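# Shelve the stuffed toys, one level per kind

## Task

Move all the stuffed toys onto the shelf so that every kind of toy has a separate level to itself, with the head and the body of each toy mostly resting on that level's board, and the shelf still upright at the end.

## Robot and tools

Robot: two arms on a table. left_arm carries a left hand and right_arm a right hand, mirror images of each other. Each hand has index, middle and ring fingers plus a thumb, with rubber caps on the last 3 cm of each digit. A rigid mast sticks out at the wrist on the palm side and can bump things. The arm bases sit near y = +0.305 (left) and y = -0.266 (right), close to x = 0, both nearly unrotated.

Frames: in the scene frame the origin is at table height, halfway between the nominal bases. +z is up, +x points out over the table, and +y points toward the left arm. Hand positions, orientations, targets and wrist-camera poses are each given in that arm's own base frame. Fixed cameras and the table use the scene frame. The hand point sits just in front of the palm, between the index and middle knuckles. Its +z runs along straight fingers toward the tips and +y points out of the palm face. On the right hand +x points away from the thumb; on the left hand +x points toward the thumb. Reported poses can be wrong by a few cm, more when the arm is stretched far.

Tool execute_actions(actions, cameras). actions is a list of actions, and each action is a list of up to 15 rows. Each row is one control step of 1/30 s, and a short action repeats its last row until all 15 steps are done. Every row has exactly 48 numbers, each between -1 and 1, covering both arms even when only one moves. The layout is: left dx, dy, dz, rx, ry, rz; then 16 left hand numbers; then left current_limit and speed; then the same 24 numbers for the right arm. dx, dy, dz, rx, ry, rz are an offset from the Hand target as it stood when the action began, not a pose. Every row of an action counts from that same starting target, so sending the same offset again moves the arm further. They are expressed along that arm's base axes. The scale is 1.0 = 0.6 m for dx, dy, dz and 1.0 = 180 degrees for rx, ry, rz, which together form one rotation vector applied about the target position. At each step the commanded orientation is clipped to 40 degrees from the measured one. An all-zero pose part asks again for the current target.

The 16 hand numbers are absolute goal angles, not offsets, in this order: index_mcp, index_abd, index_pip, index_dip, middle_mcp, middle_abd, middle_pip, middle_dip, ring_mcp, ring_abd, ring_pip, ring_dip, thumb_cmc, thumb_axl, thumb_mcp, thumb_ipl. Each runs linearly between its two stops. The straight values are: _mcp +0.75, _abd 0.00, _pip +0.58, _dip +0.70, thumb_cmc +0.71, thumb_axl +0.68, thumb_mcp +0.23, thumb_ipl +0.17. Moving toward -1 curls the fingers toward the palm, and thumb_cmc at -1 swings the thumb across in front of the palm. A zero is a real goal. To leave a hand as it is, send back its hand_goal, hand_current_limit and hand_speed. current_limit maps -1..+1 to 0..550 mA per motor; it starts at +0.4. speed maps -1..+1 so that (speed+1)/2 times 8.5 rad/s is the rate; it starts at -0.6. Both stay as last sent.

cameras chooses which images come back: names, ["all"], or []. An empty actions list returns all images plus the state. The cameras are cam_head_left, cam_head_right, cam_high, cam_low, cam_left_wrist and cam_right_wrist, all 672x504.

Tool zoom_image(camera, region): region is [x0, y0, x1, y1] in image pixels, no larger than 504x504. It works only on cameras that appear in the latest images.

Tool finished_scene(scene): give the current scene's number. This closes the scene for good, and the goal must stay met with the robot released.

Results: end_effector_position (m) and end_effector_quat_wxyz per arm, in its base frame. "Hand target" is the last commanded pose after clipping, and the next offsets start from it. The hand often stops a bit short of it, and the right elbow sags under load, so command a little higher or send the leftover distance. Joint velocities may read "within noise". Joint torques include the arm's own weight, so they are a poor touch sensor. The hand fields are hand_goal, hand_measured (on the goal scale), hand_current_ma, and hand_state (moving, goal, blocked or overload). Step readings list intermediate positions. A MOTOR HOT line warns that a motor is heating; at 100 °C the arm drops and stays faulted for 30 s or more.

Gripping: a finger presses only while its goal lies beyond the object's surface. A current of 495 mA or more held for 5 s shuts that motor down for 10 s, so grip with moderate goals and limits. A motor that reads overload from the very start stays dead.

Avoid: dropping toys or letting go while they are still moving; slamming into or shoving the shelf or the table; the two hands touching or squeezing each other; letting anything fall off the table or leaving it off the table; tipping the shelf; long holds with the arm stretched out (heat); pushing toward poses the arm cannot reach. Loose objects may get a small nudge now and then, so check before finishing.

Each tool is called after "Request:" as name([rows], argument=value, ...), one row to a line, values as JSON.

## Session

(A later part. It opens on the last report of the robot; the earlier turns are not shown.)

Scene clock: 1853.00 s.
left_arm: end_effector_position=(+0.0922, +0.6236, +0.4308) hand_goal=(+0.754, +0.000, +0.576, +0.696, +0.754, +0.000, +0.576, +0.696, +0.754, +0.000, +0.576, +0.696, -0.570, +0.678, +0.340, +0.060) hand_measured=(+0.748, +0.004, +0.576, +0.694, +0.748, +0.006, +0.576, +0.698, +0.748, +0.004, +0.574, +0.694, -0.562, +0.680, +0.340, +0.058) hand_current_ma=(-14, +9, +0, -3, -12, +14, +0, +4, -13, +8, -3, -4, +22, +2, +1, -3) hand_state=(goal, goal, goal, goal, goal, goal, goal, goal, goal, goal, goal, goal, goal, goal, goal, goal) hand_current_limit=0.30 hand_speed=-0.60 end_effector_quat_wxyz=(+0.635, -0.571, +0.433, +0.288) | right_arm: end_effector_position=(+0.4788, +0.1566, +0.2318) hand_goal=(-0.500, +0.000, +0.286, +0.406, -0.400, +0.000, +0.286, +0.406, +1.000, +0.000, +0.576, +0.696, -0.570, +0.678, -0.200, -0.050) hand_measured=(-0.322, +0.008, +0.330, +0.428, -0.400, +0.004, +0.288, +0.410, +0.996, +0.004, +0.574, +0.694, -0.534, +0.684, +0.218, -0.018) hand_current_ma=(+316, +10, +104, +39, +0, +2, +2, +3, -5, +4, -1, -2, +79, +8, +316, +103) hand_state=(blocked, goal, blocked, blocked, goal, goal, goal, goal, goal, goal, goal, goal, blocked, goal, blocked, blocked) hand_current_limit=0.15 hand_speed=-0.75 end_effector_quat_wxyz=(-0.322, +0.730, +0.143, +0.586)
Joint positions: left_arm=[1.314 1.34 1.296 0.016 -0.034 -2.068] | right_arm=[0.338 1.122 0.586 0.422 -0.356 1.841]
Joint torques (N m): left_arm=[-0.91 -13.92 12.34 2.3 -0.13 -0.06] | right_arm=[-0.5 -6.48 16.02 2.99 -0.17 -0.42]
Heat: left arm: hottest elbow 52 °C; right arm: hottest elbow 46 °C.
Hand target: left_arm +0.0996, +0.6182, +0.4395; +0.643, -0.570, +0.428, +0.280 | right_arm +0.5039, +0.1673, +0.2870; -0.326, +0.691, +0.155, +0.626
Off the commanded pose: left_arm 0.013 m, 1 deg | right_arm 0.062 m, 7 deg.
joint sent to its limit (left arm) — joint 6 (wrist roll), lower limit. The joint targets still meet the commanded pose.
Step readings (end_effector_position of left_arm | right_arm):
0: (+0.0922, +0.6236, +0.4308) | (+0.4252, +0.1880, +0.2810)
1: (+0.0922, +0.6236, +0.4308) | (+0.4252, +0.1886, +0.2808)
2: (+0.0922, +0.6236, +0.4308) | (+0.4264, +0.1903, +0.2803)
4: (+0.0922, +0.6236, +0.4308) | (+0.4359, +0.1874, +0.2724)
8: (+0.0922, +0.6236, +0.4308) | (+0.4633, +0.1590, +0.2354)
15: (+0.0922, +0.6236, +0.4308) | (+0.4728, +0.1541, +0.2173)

Request:
execute_actions([
  [[0,0,0,0,0,0,0.754,0,0.576,0.696,0.754,0,0.576,0.696,0.754,0,0.576,0.696,-0.571,0.678,0.34,0.06,0.3,-0.6,0.01,0.01,0.035,0,0,0,-0.5,0,0.286,0.406,-0.4,0,0.286,0.406,1,0,0.576,0.696,-0.57,0.678,-0.2,-0.05,0.15,-0.75]],
])

Scene clock: 1857.80 s.
left_arm: end_effector_position=(+0.0922, +0.6236, +0.4308) hand_goal=(+0.754, +0.000, +0.576, +0.696, +0.754, +0.000, +0.576, +0.696, +0.754, +0.000, +0.576, +0.696, -0.570, +0.678, +0.340, +0.060) hand_measured=(+0.748, +0.004, +0.576, +0.694, +0.748, +0.006, +0.576, +0.698, +0.748, +0.004, +0.574, +0.694, -0.562, +0.680, +0.340, +0.058) hand_current_ma=(-14, +9, +0, -3, -12, +14, +0, +4, -13, +8, -3, -4, +22, +2, +1, -3) hand_state=(goal, goal, goal, goal, goal, goal, goal, goal, goal, goal, goal, goal, goal, goal, goal, goal) hand_current_limit=0.30 hand_speed=-0.60 end_effector_quat_wxyz=(+0.635, -0.571, +0.433, +0.288) | right_arm: end_effector_position=(+0.4916, +0.1636, +0.2633) hand_goal=(-0.500, +0.000, +0.286, +0.406, -0.400, +0.000, +0.286, +0.406, +1.000, +0.000, +0.576, +0.696, -0.570, +0.678, -0.200, -0.050) hand_measured=(-0.322, +0.008, +0.330, +0.428, -0.400, +0.004, +0.288, +0.410, +0.996, +0.004, +0.574, +0.694, -0.534, +0.684, +0.218, -0.018) hand_current_ma=(+316, +10, +104, +39, +0, +2, +2, +3, -5, +4, -1, -2, +79, +8, +316, +103) hand_state=(blocked, goal, blocked, blocked, goal, goal, goal, goal, goal, goal, goal, goal, blocked, goal, blocked, blocked) hand_current_limit=0.15 hand_speed=-0.75 end_effector_quat_wxyz=(-0.325, +0.716, +0.146, +0.600)
Joint positions: left_arm=[1.314 1.34 1.296 0.016 -0.034 -2.068] | right_arm=[0.344 1.122 0.648 0.402 -0.353 1.841]
Joint torques (N m): left_arm=[-1.26 -14.21 12.38 2.18 -0.13 -0.01] | right_arm=[0.21 -5.95 16.66 1.73 0.11 -0.42]
Heat: left arm: hottest elbow 52 °C; right arm: hottest elbow 46 °C.
Hand target: left_arm +0.0996, +0.6182, +0.4395; +0.643, -0.570, +0.428, +0.280 | right_arm +0.5100, +0.1732, +0.3082; -0.326, +0.691, +0.155, +0.626
Off the commanded pose: left_arm 0.013 m, 1 deg | right_arm 0.049 m, 4 deg.
joint sent to its limit (left arm) — joint 6 (wrist roll), lower limit. The joint targets still meet the commanded pose.
Step readings (end_effector_position of left_arm | right_arm):
0: (+0.0922, +0.6236, +0.4308) | (+0.4788, +0.1566, +0.2318)
1: (+0.0922, +0.6236, +0.4308) | (+0.4789, +0.1566, +0.2321)
2: (+0.0922, +0.6236, +0.4308) | (+0.4791, +0.1567, +0.2325)
4: (+0.0922, +0.6236, +0.4308) | (+0.4806, +0.1577, +0.2359)
8: (+0.0922, +0.6236, +0.4308) | (+0.4867, +0.1611, +0.2504)
15: (+0.0922, +0.6236, +0.4308) | (+0.4917, +0.1636, +0.2639)

Request:
execute_actions([
  [[0,0,0,0,0,0,0.754,0,0.576,0.696,0.754,0,0.576,0.696,0.754,0,0.576,0.696,-0.571,0.678,0.34,0.06,0.3,-0.6,0.067,-0.018,-0.015,0,0,0,-0.5,0,0.286,0.406,-0.4,0,0.286,0.406,1,0,0.576,0.696,-0.57,0.678,-0.2,-0.05,0.15,-0.75]],
], cameras=["cam_high","cam_head_right","cam_low"])

Request:
zoom_image(camera="cam_high", region=[80, 150, 340, 400])

Request:
zoom_image(camera="cam_low", region=[50, 50, 350, 258])

Request:
zoom_image(camera="cam_head_right", region=[300, 70, 480, 220])

Scene clock: 1865.07 s.
left_arm: end_effector_position=(+0.0922, +0.6236, +0.4308) hand_goal=(+0.754, +0.000, +0.576, +0.696, +0.754, +0.000, +0.576, +0.696, +0.754, +0.000, +0.576, +0.696, -0.570, +0.678, +0.340, +0.060) hand_measured=(+0.748, +0.004, +0.576, +0.694, +0.748, +0.006, +0.576, +0.698, +0.748, +0.004, +0.574, +0.694, -0.562, +0.680, +0.340, +0.058) hand_current_ma=(-14, +9, +0, -3, -12, +14, +0, +4, -13, +8, -3, -4, +22, +2, +1, -3) hand_state=(goal, goal, goal, goal, goal, goal, goal, goal, goal, goal, goal, goal, goal, goal, goal, goal) hand_current_limit=0.30 hand_speed=-0.60 end_effector_quat_wxyz=(+0.635, -0.571, +0.433, +0.288) | right_arm: end_effector_position=(+0.5241, +0.1557, +0.2433) hand_goal=(-0.500, +0.000, +0.286, +0.406, -0.400, +0.000, +0.286, +0.406, +1.000, +0.000, +0.576, +0.696, -0.570, +0.678, -0.200, -0.050) hand_measured=(-0.322, +0.008, +0.330, +0.428, -0.400, +0.004, +0.288, +0.410, +0.996, +0.004, +0.574, +0.694, -0.534, +0.684, +0.218, -0.018) hand_current_ma=(+316, +10, +104, +39, +0, +2, +2, +3, -4, +4, -1, -2, +79, +8, +316, +103) hand_state=(blocked, goal, blocked, blocked, goal, goal, goal, goal, goal, goal, goal, goal, blocked, goal, blocked, blocked) hand_current_limit=0.15 hand_speed=-0.75 end_effector_quat_wxyz=(-0.326, +0.729, +0.142, +0.585)
Joint positions: left_arm=[1.314 1.34 1.296 0.016 -0.034 -2.068] | right_arm=[0.291 1.232 0.704 0.415 -0.408 1.841]
Joint torques (N m): left_arm=[-0.5 -14.21 12.41 2.28 -0.12 -0.03] | right_arm=[-0.67 -7.41 16.53 3.08 -0.21 -0.41]
Heat: left arm: hottest elbow 52 °C; right arm: hottest elbow 46 °C.
Hand target: left_arm +0.0996, +0.6182, +0.4395; +0.643, -0.570, +0.428, +0.280 | right_arm +0.5502, +0.1625, +0.2991; -0.326, +0.691, +0.155, +0.626
Off the commanded pose: left_arm 0.013 m, 1 deg | right_arm 0.062 m, 7 deg.
joint sent to its limit (left arm) — joint 6 (wrist roll), lower limit. The joint targets still meet the commanded pose.
Step readings (end_effector_position of left_arm | right_arm):
0: (+0.0922, +0.6236, +0.4308) | (+0.4916, +0.1636, +0.2633)
1: (+0.0922, +0.6236, +0.4308) | (+0.4916, +0.1637, +0.2631)
2: (+0.0922, +0.6236, +0.4308) | (+0.4923, +0.1649, +0.2628)
4: (+0.0922, +0.6236, +0.4308) | (+0.4979, +0.1665, +0.2602)
8: (+0.0922, +0.6236, +0.4308) | (+0.5167, +0.1597, +0.2488)
15: (+0.0922, +0.6236, +0.4308) | (+0.5226, +0.1552, +0.2395)
Images, in order (width x height): cam_head_right 672x504, cam_high 672x504, cam_low 672x504.

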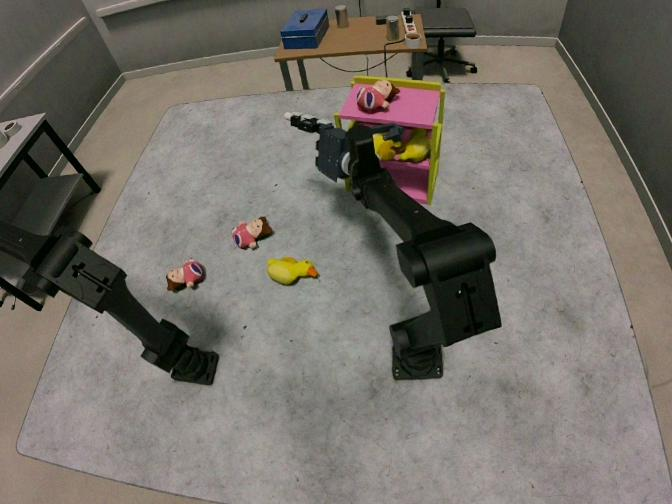

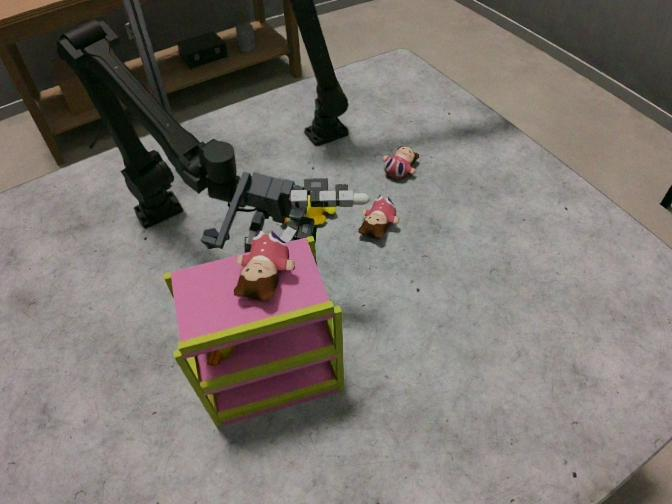

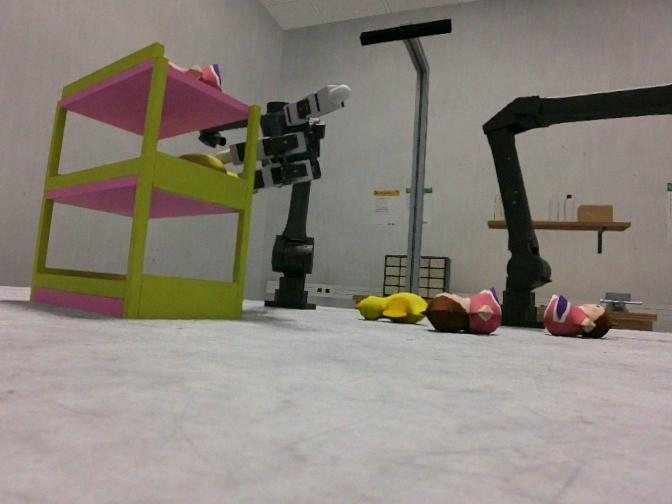

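Scaled by 1.938 from the camera's 672x504 image, which has a finer 960x720 frame.

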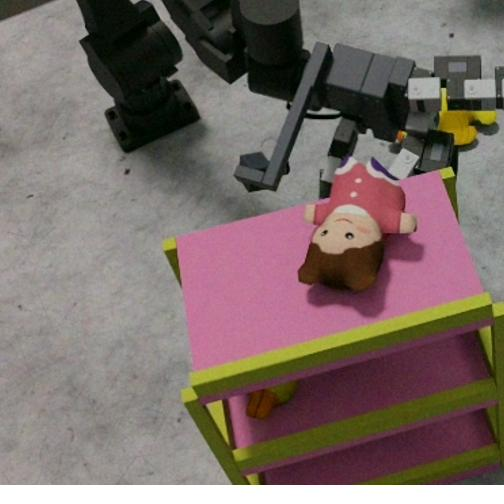

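Scaled by 1.680 from the camera's 672x504 image, which has a finer 960x720 frame.

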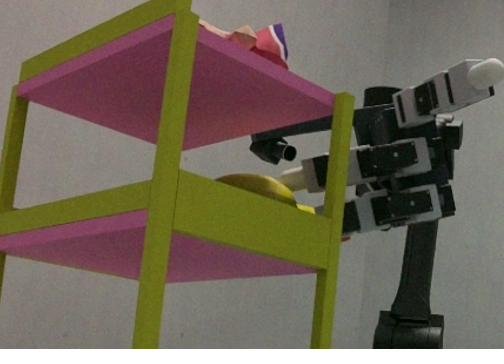

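Scaled by 2.800 from the camera's 672x504 image, which has a finer 960x720 frame.

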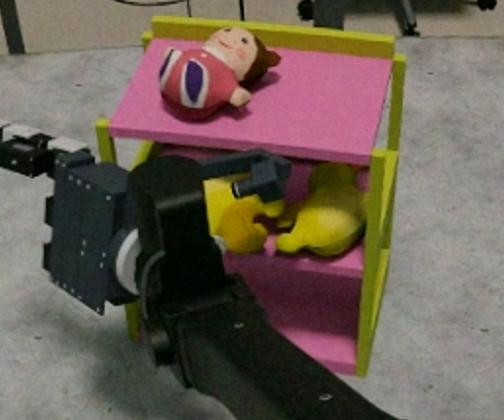

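Request:
execute_actions([
  [[0,0,0,0,0,0,0.754,0,0.576,0.696,0.754,0,0.576,0.696,0.754,0,0.576,0.696,-0.571,0.678,0.34,0.06,0.3,-0.6,0.072,-0.022,0.0,0,0,0,-0.5,0,0.286,0.406,-0.4,0,0.286,0.406,1,0,0.576,0.696,-0.57,0.678,-0.2,-0.05,0.15,-0.75]],
], cameras=["cam_high","cam_head_right","cam_low"])

Request:
zoom_image(camera="cam_high", region=[80, 150, 340, 400])

Request:
zoom_image(camera="cam_low", region=[50, 50, 350, 258])

Request:
zoom_image(camera="cam_head_right", region=[300, 70, 480, 220])

Scene clock: 1875.90 s.
left_arm: end_effector_position=(+0.0922, +0.6236, +0.4308) hand_goal=(+0.754, +0.000, +0.576, +0.696, +0.754, +0.000, +0.576, +0.696, +0.754, +0.000, +0.576, +0.696, -0.570, +0.678, +0.340, +0.060) hand_measured=(+0.748, +0.004, +0.576, +0.694, +0.748, +0.006, +0.576, +0.698, +0.748, +0.004, +0.574, +0.694, -0.562, +0.680, +0.340, +0.058) hand_current_ma=(-14, +9, +0, -3, -12, +14, +0, +4, -13, +8, -3, -4, +22, +2, +1, -3) hand_state=(goal, goal, goal, goal, goal, goal, goal, goal, goal, goal, goal, goal, goal, goal, goal, goal) hand_current_limit=0.30 hand_speed=-0.60 end_effector_quat_wxyz=(+0.635, -0.571, +0.433, +0.288) | right_arm: end_effector_position=(+0.5643, +0.1471, +0.2493) hand_goal=(-0.500, +0.000, +0.286, +0.406, -0.400, +0.000, +0.286, +0.406, +1.000, +0.000, +0.576, +0.696, -0.570, +0.678, -0.200, -0.050) hand_measured=(-0.322, +0.008, +0.330, +0.428, -0.400, +0.004, +0.288, +0.410, +0.994, +0.004, +0.574, +0.694, -0.534, +0.684, +0.218, -0.018) hand_current_ma=(+316, +9, +104, +39, +0, +2, +2, +3, -6, +4, -2, -2, +79, +8, +316, +103) hand_state=(blocked, goal, blocked, blocked, goal, goal, goal, goal, goal, goal, goal, goal, blocked, goal, blocked, blocked) hand_current_limit=0.15 hand_speed=-0.75 end_effector_quat_wxyz=(-0.329, +0.724, +0.146, +0.588)
Joint positions: left_arm=[1.314 1.34 1.296 0.016 -0.034 -2.068] | right_arm=[0.237 1.328 0.795 0.428 -0.471 1.835]
Joint torques (N m): left_arm=[-1.2 -14.04 12.37 2.35 -0.13 -0.01] | right_arm=[-1.2 -7.71 16.75 3.06 -0.1 -0.37]
Heat: left arm: hottest elbow 52 °C; right arm: hottest elbow 47 °C.
Hand target: left_arm +0.0996, +0.6182, +0.4395; +0.643, -0.570, +0.428, +0.280 | right_arm +0.5934, +0.1491, +0.2991; -0.326, +0.691, +0.155, +0.626
Off the commanded pose: left_arm 0.013 m, 1 deg | right_arm 0.058 m, 6 deg.
joint sent to its limit (left arm) — joint 6 (wrist roll), lower limit. The joint targets still meet the commanded pose.
Step readings (end_effector_position of left_arm | right_arm):
0: (+0.0922, +0.6236, +0.4308) | (+0.5241, +0.1557, +0.2433)
1: (+0.0922, +0.6236, +0.4308) | (+0.5242, +0.1559, +0.2435)
2: (+0.0922, +0.6236, +0.4308) | (+0.5248, +0.1567, +0.2436)
4: (+0.0922, +0.6236, +0.4308) | (+0.5318, +0.1571, +0.2453)
8: (+0.0922, +0.6236, +0.4308) | (+0.5535, +0.1484, +0.2491)
15: (+0.0922, +0.6236, +0.4308) | (+0.5638, +0.1469, +0.2492)
Images, in order (width x height): cam_head_right 672x504, cam_high 672x504, cam_low 672x504.

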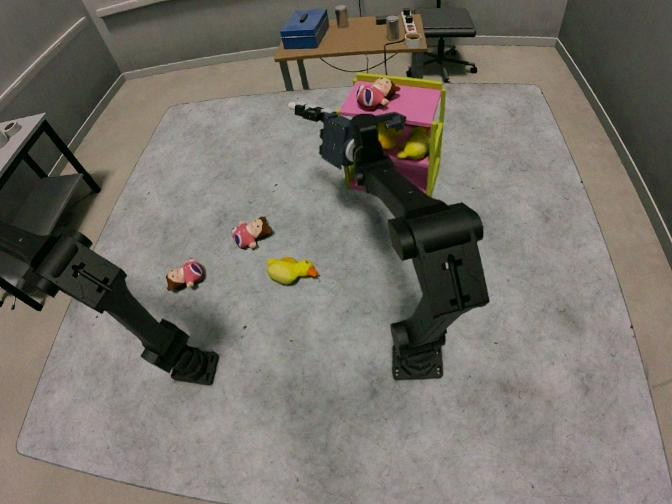

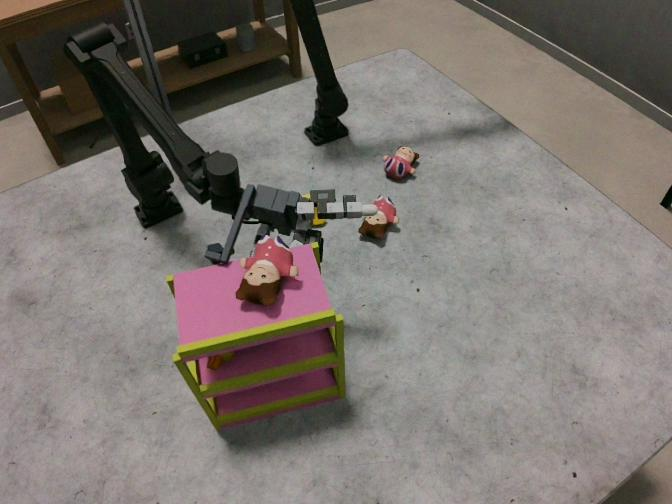

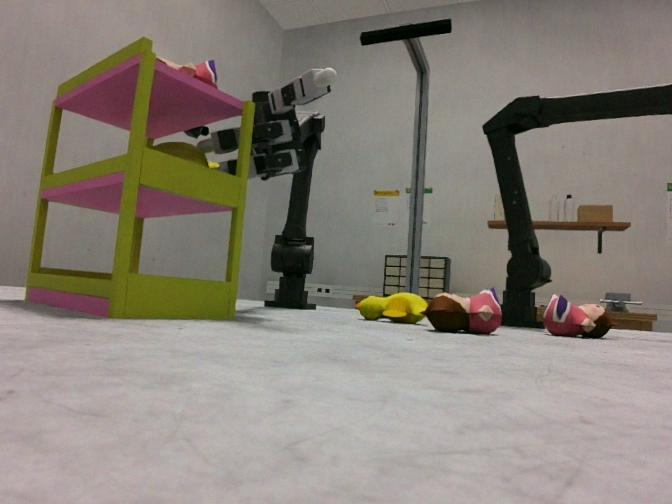

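Scaled by 1.938 from the camera's 672x504 image, which has a finer 960x720 frame.

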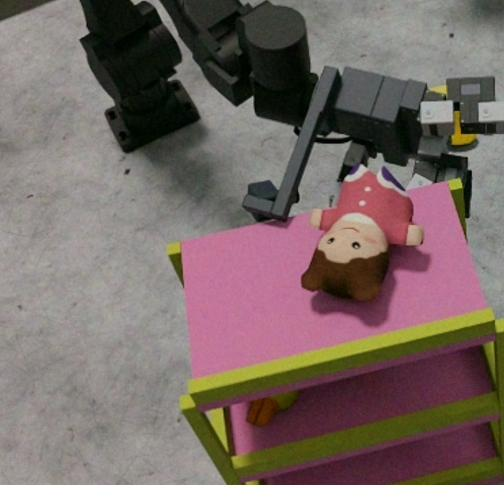

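Scaled by 1.680 from the camera's 672x504 image, which has a finer 960x720 frame.

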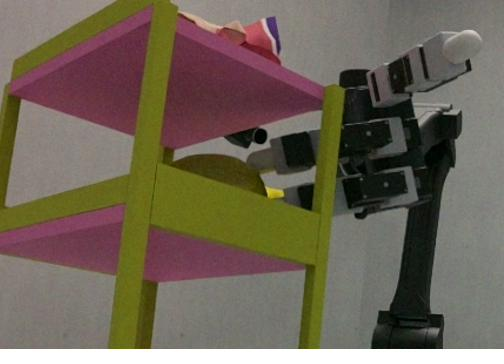

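Scaled by 2.800 from the camera's 672x504 image, which has a finer 960x720 frame.

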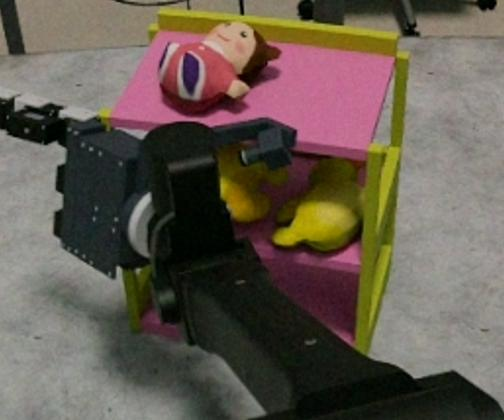

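Request:
execute_actions([
  [[0,0,0,0,0,0,0.754,0,0.576,0.696,0.754,0,0.576,0.696,0.754,0,0.576,0.696,-0.571,0.678,0.34,0.06,0.3,-0.6,-0.02,0.005,-0.075,0,0,0,-0.5,0,0.286,0.406,-0.4,0,0.286,0.406,1,0,0.576,0.696,-0.57,0.678,-0.2,-0.05,0.15,-0.75]],
])

Scene clock: 1891.20 s.
left_arm: end_effector_position=(+0.0922, +0.6236, +0.4308) hand_goal=(+0.754, +0.000, +0.576, +0.696, +0.754, +0.000, +0.576, +0.696, +0.754, +0.000, +0.576, +0.696, -0.570, +0.678, +0.340, +0.060) hand_measured=(+0.748, +0.004, +0.576, +0.694, +0.748, +0.006, +0.576, +0.698, +0.748, +0.004, +0.574, +0.694, -0.562, +0.680, +0.340, +0.058) hand_current_ma=(-14, +9, +0, -3, -12, +14, +0, +4, -13, +8, -3, -4, +22, +2, +1, -3) hand_state=(goal, goal, goal, goal, goal, goal, goal, goal, goal, goal, goal, goal, goal, goal, goal, goal) hand_current_limit=0.30 hand_speed=-0.60 end_effector_quat_wxyz=(+0.635, -0.571, +0.433, +0.288) | right_arm: end_effector_position=(+0.5796, +0.1498, +0.2540) hand_goal=(-0.500, +0.000, +0.286, +0.406, -0.400, +0.000, +0.286, +0.406, +1.000, +0.000, +0.576, +0.696, -0.570, +0.678, -0.200, -0.050) hand_measured=(-0.322, +0.008, +0.330, +0.428, -0.400, +0.004, +0.288, +0.410, +0.994, +0.004, +0.574, +0.694, -0.534, +0.684, +0.218, -0.018) hand_current_ma=(+316, +9, +104, +39, +0, +2, +2, +3, -6, +4, -2, -2, +79, +8, +316, +103) hand_state=(blocked, goal, blocked, blocked, goal, goal, goal, goal, goal, goal, goal, goal, blocked, goal, blocked, blocked) hand_current_limit=0.15 hand_speed=-0.75 end_effector_quat_wxyz=(-0.325, +0.697, +0.154, +0.620)
Joint positions: left_arm=[1.314 1.34 1.296 0.016 -0.034 -2.068] | right_arm=[0.239 1.384 0.795 0.567 -0.461 1.827]
Joint torques (N m): left_arm=[-0.56 -13.92 12.25 2.22 -0.11 -0.04] | right_arm=[-0.09 -8.18 9.65 3.08 0.12 -0.27]
Heat: left arm: hottest elbow 52 °C; right arm: hottest elbow 52 °C.
Hand target: left_arm +0.0996, +0.6182, +0.4395; +0.643, -0.570, +0.428, +0.280 | right_arm +0.5814, +0.1521, +0.2541; -0.326, +0.691, +0.155, +0.626
Off the commanded pose: left_arm 0.013 m, 1 deg | right_arm 0.003 m, 1 deg.
joint sent to its limit (left arm) — joint 6 (wrist roll), lower limit. The joint targets still meet the commanded pose.
Step readings (end_effector_position of left_arm | right_arm):
0: (+0.0922, +0.6236, +0.4308) | (+0.5643, +0.1471, +0.2493)
1: (+0.0922, +0.6236, +0.4308) | (+0.5645, +0.1471, +0.2494)
2: (+0.0922, +0.6236, +0.4308) | (+0.5655, +0.1474, +0.2505)
4: (+0.0922, +0.6236, +0.4308) | (+0.5697, +0.1482, +0.2524)
8: (+0.0922, +0.6236, +0.4308) | (+0.5768, +0.1491, +0.2525)
15: (+0.0922, +0.6236, +0.4308) | (+0.5793, +0.1498, +0.2537)

Request:
execute_actions([
  [[0,0,0,0,0,0,0.754,0,0.576,0.696,0.754,0,0.576,0.696,0.754,0,0.576,0.696,-0.571,0.678,0.34,0.06,0.3,-0.6,-0.01,0.003,-0.045,0,0,0,-0.5,0,0.286,0.406,-0.4,0,0.286,0.406,1,0,0.576,0.696,-0.57,0.678,-0.2,-0.05,0.15,-0.75]],
], cameras=["cam_high","cam_head_right","cam_low","cam_right_wrist"])

Request:
zoom_image(camera="cam_high", region=[80, 150, 340, 400])

Request:
zoom_image(camera="cam_low", region=[50, 50, 350, 258])

Request:
zoom_image(camera="cam_head_right", region=[300, 70, 480, 220])

Scene clock: 1897.40 s.
left_arm: end_effector_position=(+0.0922, +0.6236, +0.4308) hand_goal=(+0.754, +0.000, +0.576, +0.696, +0.754, +0.000, +0.576, +0.696, +0.754, +0.000, +0.576, +0.696, -0.570, +0.678, +0.340, +0.060) hand_measured=(+0.748, +0.004, +0.576, +0.694, +0.748, +0.006, +0.576, +0.698, +0.748, +0.004, +0.574, +0.694, -0.562, +0.680, +0.340, +0.058) hand_current_ma=(-14, +9, +0, -3, -12, +14, +0, +4, -13, +8, -3, -4, +22, +2, +1, -3) hand_state=(goal, goal, goal, goal, goal, goal, goal, goal, goal, goal, goal, goal, goal, goal, goal, goal) hand_current_limit=0.30 hand_speed=-0.60 end_effector_quat_wxyz=(+0.635, -0.571, +0.433, +0.288) | right_arm: end_effector_position=(+0.5804, +0.1499, +0.2538) hand_goal=(-0.500, +0.000, +0.286, +0.406, -0.400, +0.000, +0.286, +0.406, +1.000, +0.000, +0.576, +0.696, -0.570, +0.678, -0.200, -0.050) hand_measured=(-0.322, +0.008, +0.330, +0.428, -0.400, +0.004, +0.288, +0.410, +0.994, +0.004, +0.574, +0.694, -0.534, +0.684, +0.218, -0.018) hand_current_ma=(+316, +9, +104, +39, +0, +2, +2, +3, -6, +4, -2, -2, +79, +8, +316, +103) hand_state=(blocked, goal, blocked, blocked, goal, goal, goal, goal, goal, goal, goal, goal, blocked, goal, blocked, blocked) hand_current_limit=0.15 hand_speed=-0.75 end_effector_quat_wxyz=(-0.314, +0.677, +0.168, +0.644)
Joint positions: left_arm=[1.314 1.34 1.296 0.016 -0.034 -2.068] | right_arm=[0.243 1.409 0.768 0.67 -0.455 1.795]
Joint torques (N m): left_arm=[-0.79 -14.39 12.31 2.26 -0.13 -0.02] | right_arm=[0.03 -7.24 7.66 2.37 0.21 0.06]
Heat: left arm: hottest elbow 52 °C; right arm: hottest elbow 50 °C.
Hand target: left_arm +0.0996, +0.6182, +0.4395; +0.643, -0.570, +0.428, +0.280 | right_arm +0.5754, +0.1540, +0.2272; -0.326, +0.691, +0.155, +0.626
Off the commanded pose: left_arm 0.013 m, 1 deg | right_arm 0.027 m, 3 deg.
joint sent to its limit (left arm) — joint 6 (wrist roll), lower limit. The joint targets still meet the commanded pose.
Step readings (end_effector_position of left_arm | right_arm):
0: (+0.0922, +0.6236, +0.4308) | (+0.5796, +0.1498, +0.2540)
1: (+0.0922, +0.6236, +0.4308) | (+0.5795, +0.1500, +0.2538)
2: (+0.0922, +0.6236, +0.4308) | (+0.5795, +0.1497, +0.2538)
4: (+0.0922, +0.6236, +0.4308) | (+0.5797, +0.1498, +0.2540)
8: (+0.0922, +0.6236, +0.4308) | (+0.5803, +0.1503, +0.2536)
15: (+0.0922, +0.6236, +0.4308) | (+0.5804, +0.1499, +0.2538)
camera_calibration:
cam_right_wrist: T_world_to_cam=[[0.302957, -0.33723, -0.891343, 0.130915], [-0.94456, 0.0179782, -0.327847, 0.58152], [0.126585, 0.94125, -0.313088, -0.0119183], [0, 0, 0, 1]] pos_world=[0.511128, 0.0449119, 0.303608]
Images, in order (width x height): cam_head_right 672x504, cam_high 672x504, cam_low 672x504, cam_right_wrist 672x504.

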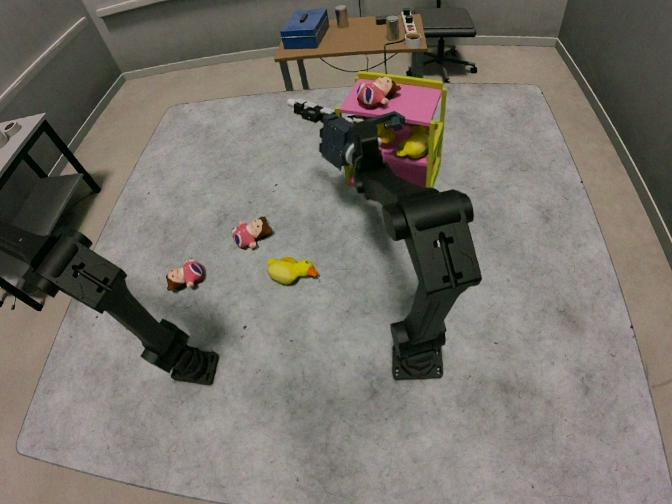

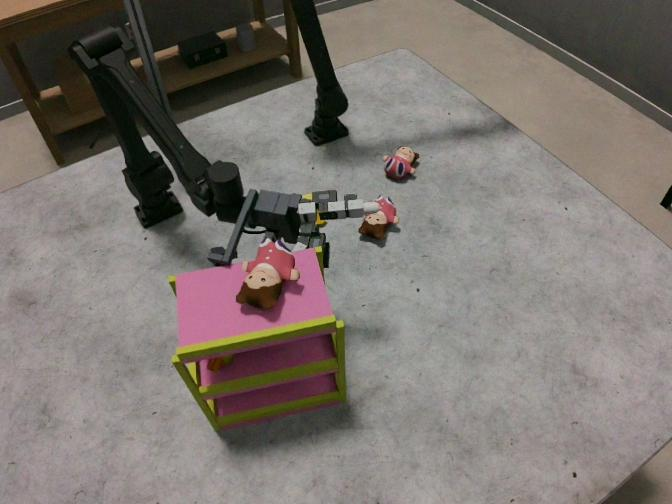

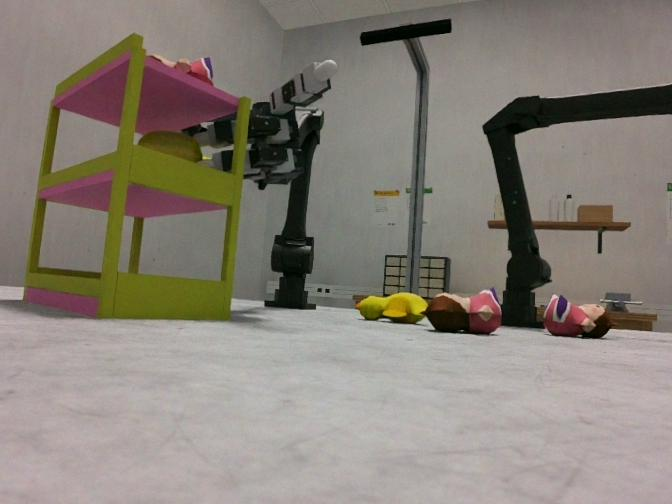

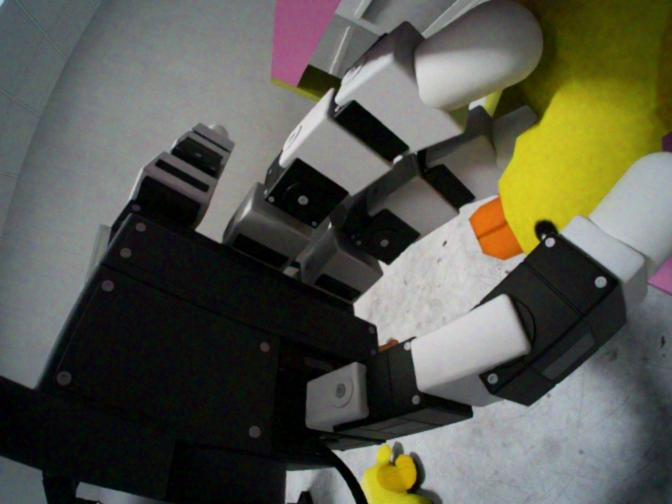

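Scaled by 1.938 from the camera's 672x504 image, which has a finer 960x720 frame.

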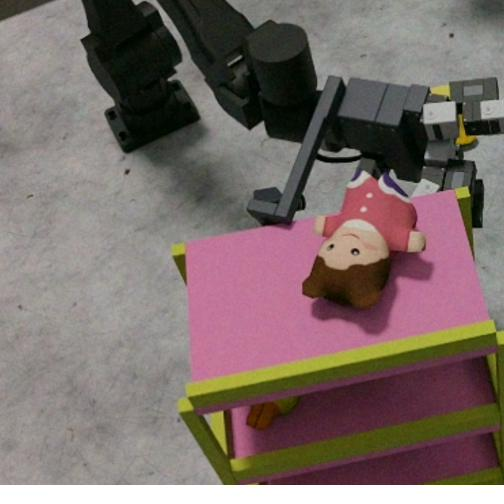

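Scaled by 1.680 from the camera's 672x504 image, which has a finer 960x720 frame.

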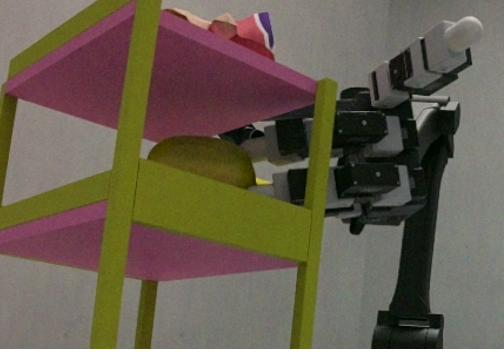

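Scaled by 2.800 from the camera's 672x504 image, which has a finer 960x720 frame.

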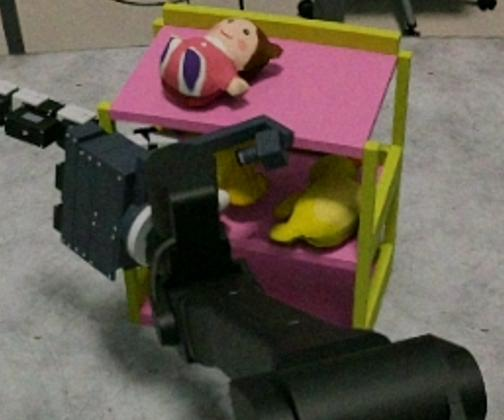

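Request:
execute_actions([
  [[0,0,0,0,0,0,0.754,0,0.576,0.696,0.754,0,0.576,0.696,0.754,0,0.576,0.696,-0.571,0.678,0.34,0.06,0.3,-0.6,-0.035,0.007,0.01,0,0,0,-0.5,0,0.286,0.406,-0.4,0,0.286,0.406,1,0,0.576,0.696,-0.57,0.678,-0.2,-0.05,0.15,-0.75]],
], cameras=["cam_high","cam_low"])

Request:
zoom_image(camera="cam_high", region=[80, 150, 340, 400])

Request:
zoom_image(camera="cam_low", region=[50, 50, 350, 258])

Scene clock: 1918.97 s.
left_arm: end_effector_position=(+0.0922, +0.6236, +0.4308) hand_goal=(+0.754, +0.000, +0.576, +0.696, +0.754, +0.000, +0.576, +0.696, +0.754, +0.000, +0.576, +0.696, -0.570, +0.678, +0.340, +0.060) hand_measured=(+0.748, +0.004, +0.576, +0.694, +0.748, +0.006, +0.576, +0.698, +0.748, +0.004, +0.574, +0.694, -0.562, +0.680, +0.340, +0.058) hand_current_ma=(-14, +9, +0, -3, -12, +14, +0, +4, -13, +8, -3, -4, +22, +2, +1, -3) hand_state=(goal, goal, goal, goal, goal, goal, goal, goal, goal, goal, goal, goal, goal, goal, goal, goal) hand_current_limit=0.30 hand_speed=-0.60 end_effector_quat_wxyz=(+0.635, -0.571, +0.433, +0.288) | right_arm: end_effector_position=(+0.5571, +0.1567, +0.2242) hand_goal=(-0.500, +0.000, +0.286, +0.406, -0.400, +0.000, +0.286, +0.406, +1.000, +0.000, +0.576, +0.696, -0.570, +0.678, -0.200, -0.050) hand_measured=(-0.322, +0.008, +0.330, +0.428, -0.400, +0.004, +0.288, +0.410, +0.996, +0.004, +0.574, +0.694, -0.536, +0.684, +0.218, -0.018) hand_current_ma=(+316, +9, +104, +39, +0, +2, +2, +3, -6, +4, -2, -2, +77, +8, +316, +103) hand_state=(blocked, goal, blocked, blocked, goal, goal, goal, goal, goal, goal, goal, goal, blocked, goal, blocked, blocked) hand_current_limit=0.15 hand_speed=-0.75 end_effector_quat_wxyz=(-0.325, +0.696, +0.154, +0.621)
Joint positions: left_arm=[1.314 1.34 1.296 0.016 -0.034 -2.068] | right_arm=[0.27 1.39 0.702 0.668 -0.43 1.827]
Joint torques (N m): left_arm=[-0.85 -14.04 12.45 2.26 -0.11 -0.04] | right_arm=[0.03 -9.52 9.48 1.74 0.14 -0.32]
Heat: left arm: hottest elbow 52 °C; right arm: hottest elbow 45 °C.
Hand target: left_arm +0.0996, +0.6182, +0.4395; +0.643, -0.570, +0.428, +0.280 | right_arm +0.5544, +0.1584, +0.2332; -0.326, +0.691, +0.155, +0.626
Off the commanded pose: left_arm 0.013 m, 1 deg | right_arm 0.009 m, 1 deg.
joint sent to its limit (left arm) — joint 6 (wrist roll), lower limit. The joint targets still meet the commanded pose.
Step readings (end_effector_position of left_arm | right_arm):
0: (+0.0922, +0.6236, +0.4308) | (+0.5804, +0.1499, +0.2538)
1: (+0.0922, +0.6236, +0.4308) | (+0.5803, +0.1499, +0.2536)
2: (+0.0922, +0.6236, +0.4308) | (+0.5800, +0.1496, +0.2531)
4: (+0.0922, +0.6236, +0.4308) | (+0.5768, +0.1500, +0.2521)
8: (+0.0922, +0.6236, +0.4308) | (+0.5629, +0.1538, +0.2342)
15: (+0.0922, +0.6236, +0.4308) | (+0.5571, +0.1566, +0.2243)
Images, in order (width x height): cam_high 672x504, cam_low 672x504.

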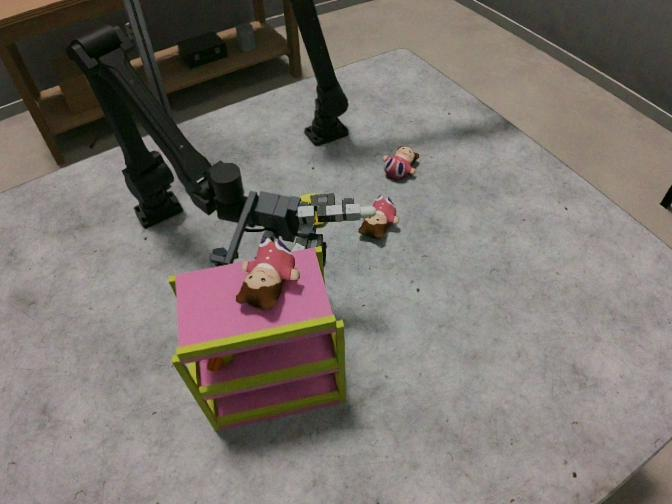

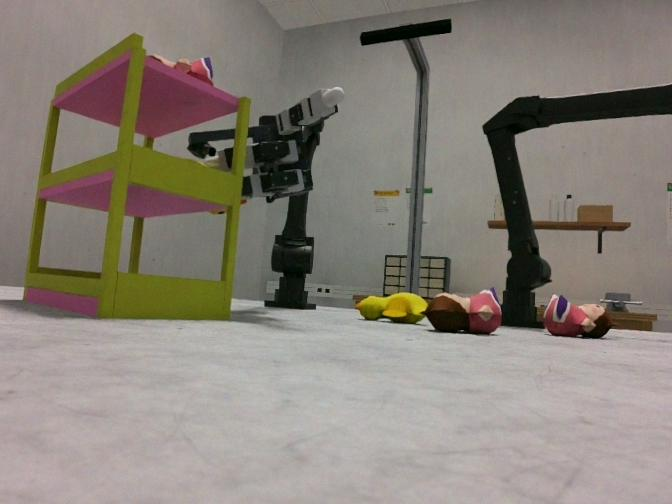

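Scaled by 1.938 from the camera's 672x504 image, which has a finer 960x720 frame.

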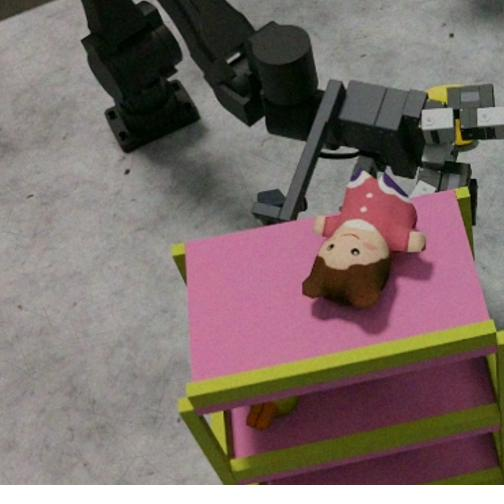

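Scaled by 1.680 from the camera's 672x504 image, which has a finer 960x720 frame.

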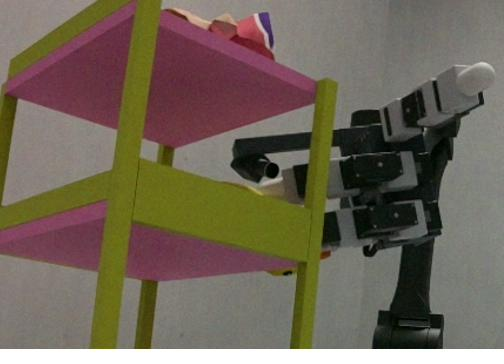

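Request:
execute_actions([
  [[0,0,0,0,0,0,0.754,0,0.576,0.696,0.754,0,0.576,0.696,0.754,0,0.576,0.696,-0.571,0.678,0.34,0.06,0.3,-0.6,0.02,-0.003,0.085,0,0,0,-0.5,0,0.286,0.406,-0.4,0,0.286,0.406,1,0,0.576,0.696,-0.57,0.678,-0.2,-0.05,0.15,-0.75]],
])

Scene clock: 1939.17 s.
left_arm: end_effector_position=(+0.0922, +0.6236, +0.4308) hand_goal=(+0.754, +0.000, +0.576, +0.696, +0.754, +0.000, +0.576, +0.696, +0.754, +0.000, +0.576, +0.696, -0.570, +0.678, +0.340, +0.060) hand_measured=(+0.748, +0.004, +0.576, +0.694, +0.748, +0.006, +0.576, +0.698, +0.748, +0.004, +0.574, +0.694, -0.562, +0.680, +0.340, +0.058) hand_current_ma=(-14, +9, +0, -3, -12, +14, +0, +4, -13, +8, -3, -4, +22, +2, +1, -3) hand_state=(goal, goal, goal, goal, goal, goal, goal, goal, goal, goal, goal, goal, goal, goal, goal, goal) hand_current_limit=0.30 hand_speed=-0.60 end_effector_quat_wxyz=(+0.635, -0.571, +0.433, +0.288) | right_arm: end_effector_position=(+0.5454, +0.1544, +0.2390) hand_goal=(-0.500, +0.000, +0.286, +0.406, -0.400, +0.000, +0.286, +0.406, +1.000, +0.000, +0.576, +0.696, -0.570, +0.678, -0.200, -0.050) hand_measured=(-0.322, +0.006, +0.330, +0.428, -0.400, +0.004, +0.288, +0.410, +0.996, +0.004, +0.574, +0.694, -0.536, +0.684, +0.218, -0.018) hand_current_ma=(+316, +6, +105, +40, +0, +2, +2, +3, -6, +4, -2, -2, +75, +8, +316, +103) hand_state=(blocked, goal, blocked, blocked, goal, goal, goal, goal, goal, goal, goal, goal, blocked, goal, blocked, blocked) hand_current_limit=0.15 hand_speed=-0.75 end_effector_quat_wxyz=(-0.326, +0.716, +0.151, +0.599)
Joint positions: left_arm=[1.314 1.34 1.296 0.016 -0.034 -2.068] | right_arm=[0.27 1.307 0.723 0.507 -0.435 1.829]
Joint torques (N m): left_arm=[-1.32 -14.04 12.33 2.18 -0.14 -0.02] | right_arm=[-1.55 -8.12 15.88 1.7 -0.21 -0.29]
Heat: left arm: hottest elbow 52 °C; right arm: hottest elbow 43 °C.
Hand target: left_arm +0.0996, +0.6182, +0.4395; +0.643, -0.570, +0.428, +0.280 | right_arm +0.5664, +0.1565, +0.2842; -0.326, +0.691, +0.155, +0.626
Off the commanded pose: left_arm 0.013 m, 1 deg | right_arm 0.050 m, 4 deg.
joint sent to its limit (left arm) — joint 6 (wrist roll), lower limit. The joint targets still meet the commanded pose.
Step readings (end_effector_position of left_arm | right_arm):
0: (+0.0922, +0.6236, +0.4308) | (+0.5571, +0.1567, +0.2242)
1: (+0.0922, +0.6236, +0.4308) | (+0.5570, +0.1566, +0.2241)
2: (+0.0922, +0.6236, +0.4308) | (+0.5559, +0.1564, +0.2228)
4: (+0.0922, +0.6236, +0.4308) | (+0.5521, +0.1554, +0.2210)
8: (+0.0922, +0.6236, +0.4308) | (+0.5443, +0.1539, +0.2291)
15: (+0.0922, +0.6236, +0.4308) | (+0.5457, +0.1545, +0.2405)

Request:
execute_actions([
  [[0,0,0,0,0,0,0.754,0,0.576,0.696,0.754,0,0.576,0.696,0.754,0,0.576,0.696,-0.571,0.678,0.34,0.06,0.3,-0.6,0.068,-0.022,-0.01,0,0,0,-0.5,0,0.286,0.406,-0.4,0,0.286,0.406,1,0,0.576,0.696,-0.57,0.678,-0.2,-0.05,0.15,-0.75]],
], cameras=["cam_high","cam_head_right","cam_low","cam_right_wrist"])

Request:
zoom_image(camera="cam_high", region=[80, 150, 340, 400])

Request:
zoom_image(camera="cam_low", region=[50, 50, 350, 258])

Request:
zoom_image(camera="cam_head_right", region=[300, 70, 480, 220])

Scene clock: 1947.27 s.
left_arm: end_effector_position=(+0.0922, +0.6236, +0.4308) hand_goal=(+0.754, +0.000, +0.576, +0.696, +0.754, +0.000, +0.576, +0.696, +0.754, +0.000, +0.576, +0.696, -0.570, +0.678, +0.340, +0.060) hand_measured=(+0.748, +0.004, +0.576, +0.694, +0.748, +0.006, +0.576, +0.698, +0.748, +0.004, +0.574, +0.694, -0.562, +0.680, +0.340, +0.058) hand_current_ma=(-14, +9, +0, -3, -12, +14, +0, +4, -13, +8, -3, -4, +22, +2, +1, -3) hand_state=(goal, goal, goal, goal, goal, goal, goal, goal, goal, goal, goal, goal, goal, goal, goal, goal) hand_current_limit=0.30 hand_speed=-0.60 end_effector_quat_wxyz=(+0.635, -0.571, +0.433, +0.288) | right_arm: end_effector_position=(+0.5802, +0.1396, +0.2365) hand_goal=(-0.500, +0.000, +0.286, +0.406, -0.400, +0.000, +0.286, +0.406, +1.000, +0.000, +0.576, +0.696, -0.570, +0.678, -0.200, -0.050) hand_measured=(-0.322, +0.006, +0.330, +0.428, -0.400, +0.004, +0.288, +0.410, +0.996, +0.004, +0.574, +0.694, -0.536, +0.684, +0.218, -0.018) hand_current_ma=(+316, +6, +105, +40, +0, +3, +2, +3, -5, +4, -2, -2, +74, +8, +316, +103) hand_state=(blocked, goal, blocked, blocked, goal, goal, goal, goal, goal, goal, goal, goal, blocked, goal, blocked, blocked) hand_current_limit=0.15 hand_speed=-0.75 end_effector_quat_wxyz=(-0.324, +0.718, +0.151, +0.598)
Joint positions: left_arm=[1.314 1.34 1.296 0.016 -0.034 -2.068] | right_arm=[0.214 1.391 0.799 0.507 -0.487 1.82]
Joint torques (N m): left_arm=[-0.79 -14.27 12.3 2.24 -0.14 -0.02] | right_arm=[-1.73 -7.59 16.44 2.5 -0.26 -0.21]
Heat: left arm: hottest elbow 52 °C; right arm: hottest elbow 46 °C.
Hand target: left_arm +0.0996, +0.6182, +0.4395; +0.643, -0.570, +0.428, +0.280 | right_arm +0.6072, +0.1433, +0.2781; -0.326, +0.691, +0.155, +0.626
Off the commanded pose: left_arm 0.013 m, 1 deg | right_arm 0.050 m, 4 deg.
joint sent to its limit (left arm) — joint 6 (wrist roll), lower limit. The joint targets still meet the commanded pose.
Step readings (end_effector_position of left_arm | right_arm):
0: (+0.0922, +0.6236, +0.4308) | (+0.5454, +0.1544, +0.2390)
1: (+0.0922, +0.6236, +0.4308) | (+0.5454, +0.1544, +0.2390)
2: (+0.0922, +0.6236, +0.4308) | (+0.5461, +0.1550, +0.2393)
4: (+0.0922, +0.6236, +0.4308) | (+0.5526, +0.1536, +0.2396)
8: (+0.0922, +0.6236, +0.4308) | (+0.5717, +0.1433, +0.2391)
15: (+0.0922, +0.6236, +0.4308) | (+0.5799, +0.1393, +0.2365)
camera_calibration:
cam_right_wrist: T_world_to_cam=[[0.187056, -0.341592, -0.921046, 0.18699], [-0.978928, 0.0133592, -0.203767, 0.567053], [0.0819095, 0.939753, -0.331895, 0.0229673], [0, 0, 0, 1]] pos_world=[0.518245, 0.0347154, 0.295396]
Images, in order (width x height): cam_head_right 672x504, cam_high 672x504, cam_low 672x504, cam_right_wrist 672x504.

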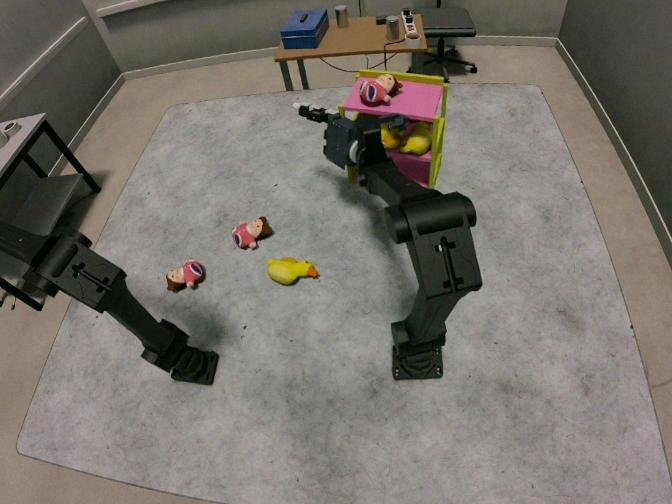

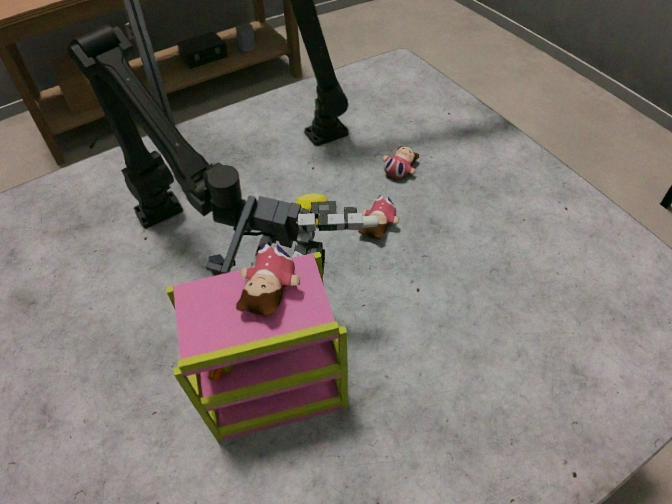

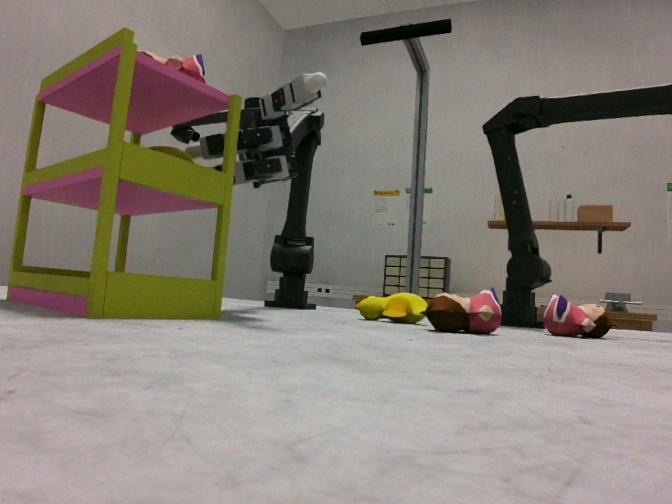

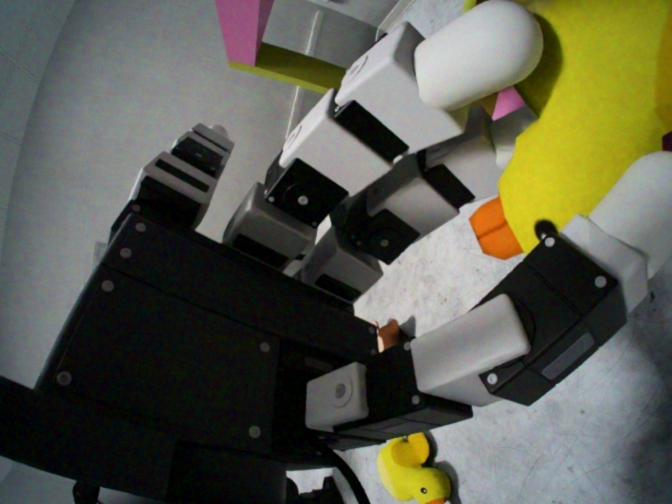

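Scaled by 1.938 from the camera's 672x504 image, which has a finer 960x720 frame.

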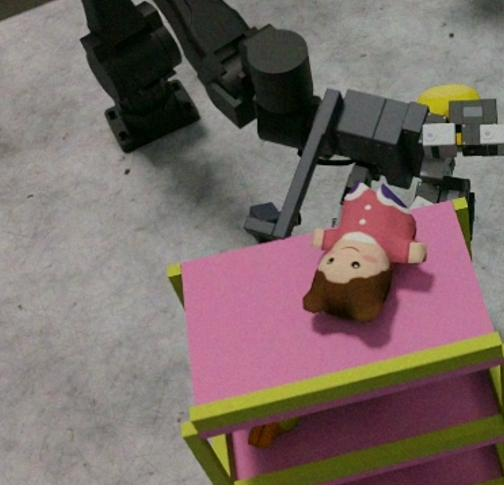

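Scaled by 1.680 from the camera's 672x504 image, which has a finer 960x720 frame.

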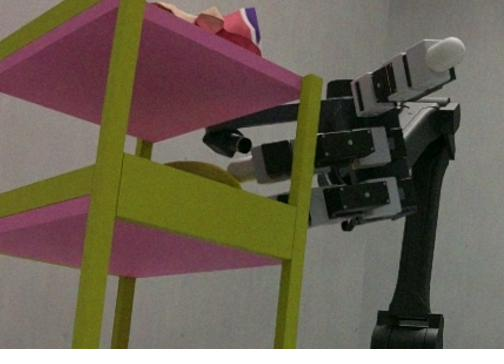

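Scaled by 2.800 from the camera's 672x504 image, which has a finer 960x720 frame.

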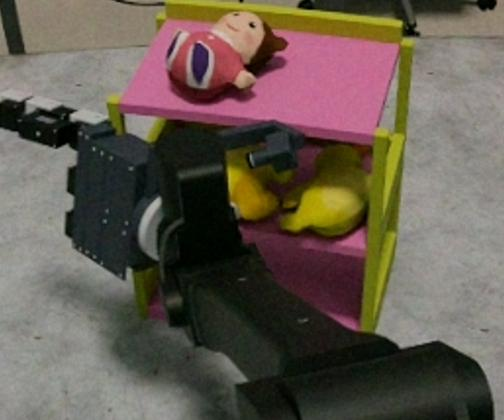

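Request:
execute_actions([
  [[0,0,0,0,0,0,0.754,0,0.576,0.696,0.754,0,0.576,0.696,0.754,0,0.576,0.696,-0.571,0.678,0.34,0.06,0.3,-0.6,-0.055,0.015,0.045,0,0,0,-0.5,0,0.286,0.406,-0.4,0,0.286,0.406,1,0,0.576,0.696,-0.57,0.678,-0.2,-0.05,0.15,-0.75]],
])

Scene clock: 1969.93 s.
left_arm: end_effector_position=(+0.0922, +0.6236, +0.4308) hand_goal=(+0.754, +0.000, +0.576, +0.696, +0.754, +0.000, +0.576, +0.696, +0.754, +0.000, +0.576, +0.696, -0.570, +0.678, +0.340, +0.060) hand_measured=(+0.748, +0.004, +0.576, +0.694, +0.748, +0.006, +0.576, +0.698, +0.748, +0.004, +0.574, +0.694, -0.562, +0.680, +0.340, +0.058) hand_current_ma=(-14, +9, +0, -3, -12, +14, +0, +4, -13, +8, -3, -4, +22, +2, +1, -3) hand_state=(goal, goal, goal, goal, goal, goal, goal, goal, goal, goal, goal, goal, goal, goal, goal, goal) hand_current_limit=0.30 hand_speed=-0.60 end_effector_quat_wxyz=(+0.635, -0.571, +0.433, +0.288) | right_arm: end_effector_position=(+0.5624, +0.1468, +0.2732) hand_goal=(-0.500, +0.000, +0.286, +0.406, -0.400, +0.000, +0.286, +0.406, +1.000, +0.000, +0.576, +0.696, -0.570, +0.678, -0.200, -0.050) hand_measured=(-0.322, +0.006, +0.330, +0.428, -0.400, +0.004, +0.288, +0.410, +0.996, +0.004, +0.574, +0.694, -0.536, +0.684, +0.218, -0.018) hand_current_ma=(+316, +6, +105, +40, +0, +3, +2, +3, -4, +4, -2, -2, +74, +8, +316, +103) hand_state=(blocked, goal, blocked, blocked, goal, goal, goal, goal, goal, goal, goal, goal, blocked, goal, blocked, blocked) hand_current_limit=0.15 hand_speed=-0.75 end_effector_quat_wxyz=(-0.325, +0.708, +0.150, +0.609)
Joint positions: left_arm=[1.314 1.34 1.296 0.016 -0.034 -2.068] | right_arm=[0.242 1.297 0.799 0.445 -0.457 1.83]
Joint torques (N m): left_arm=[-1.14 -13.92 12.46 2.21 -0.12 -0.02] | right_arm=[-0.15 -8 14.69 1.72 0.12 -0.31]
Heat: left arm: hottest elbow 52 °C; right arm: hottest elbow 46 °C.
Hand target: left_arm +0.0996, +0.6182, +0.4395; +0.643, -0.570, +0.428, +0.280 | right_arm +0.5742, +0.1523, +0.3051; -0.326, +0.691, +0.155, +0.626
Off the commanded pose: left_arm 0.013 m, 1 deg | right_arm 0.034 m, 3 deg.
joint sent to its limit (left arm) — joint 6 (wrist roll), lower limit. The joint targets still meet the commanded pose.
Step readings (end_effector_position of left_arm | right_arm):
0: (+0.0922, +0.6236, +0.4308) | (+0.5802, +0.1396, +0.2365)
1: (+0.0922, +0.6236, +0.4308) | (+0.5802, +0.1396, +0.2367)
2: (+0.0922, +0.6236, +0.4308) | (+0.5801, +0.1393, +0.2372)
4: (+0.0922, +0.6236, +0.4308) | (+0.5776, +0.1400, +0.2390)
8: (+0.0922, +0.6236, +0.4308) | (+0.5696, +0.1432, +0.2569)
15: (+0.0922, +0.6236, +0.4308) | (+0.5627, +0.1472, +0.2750)


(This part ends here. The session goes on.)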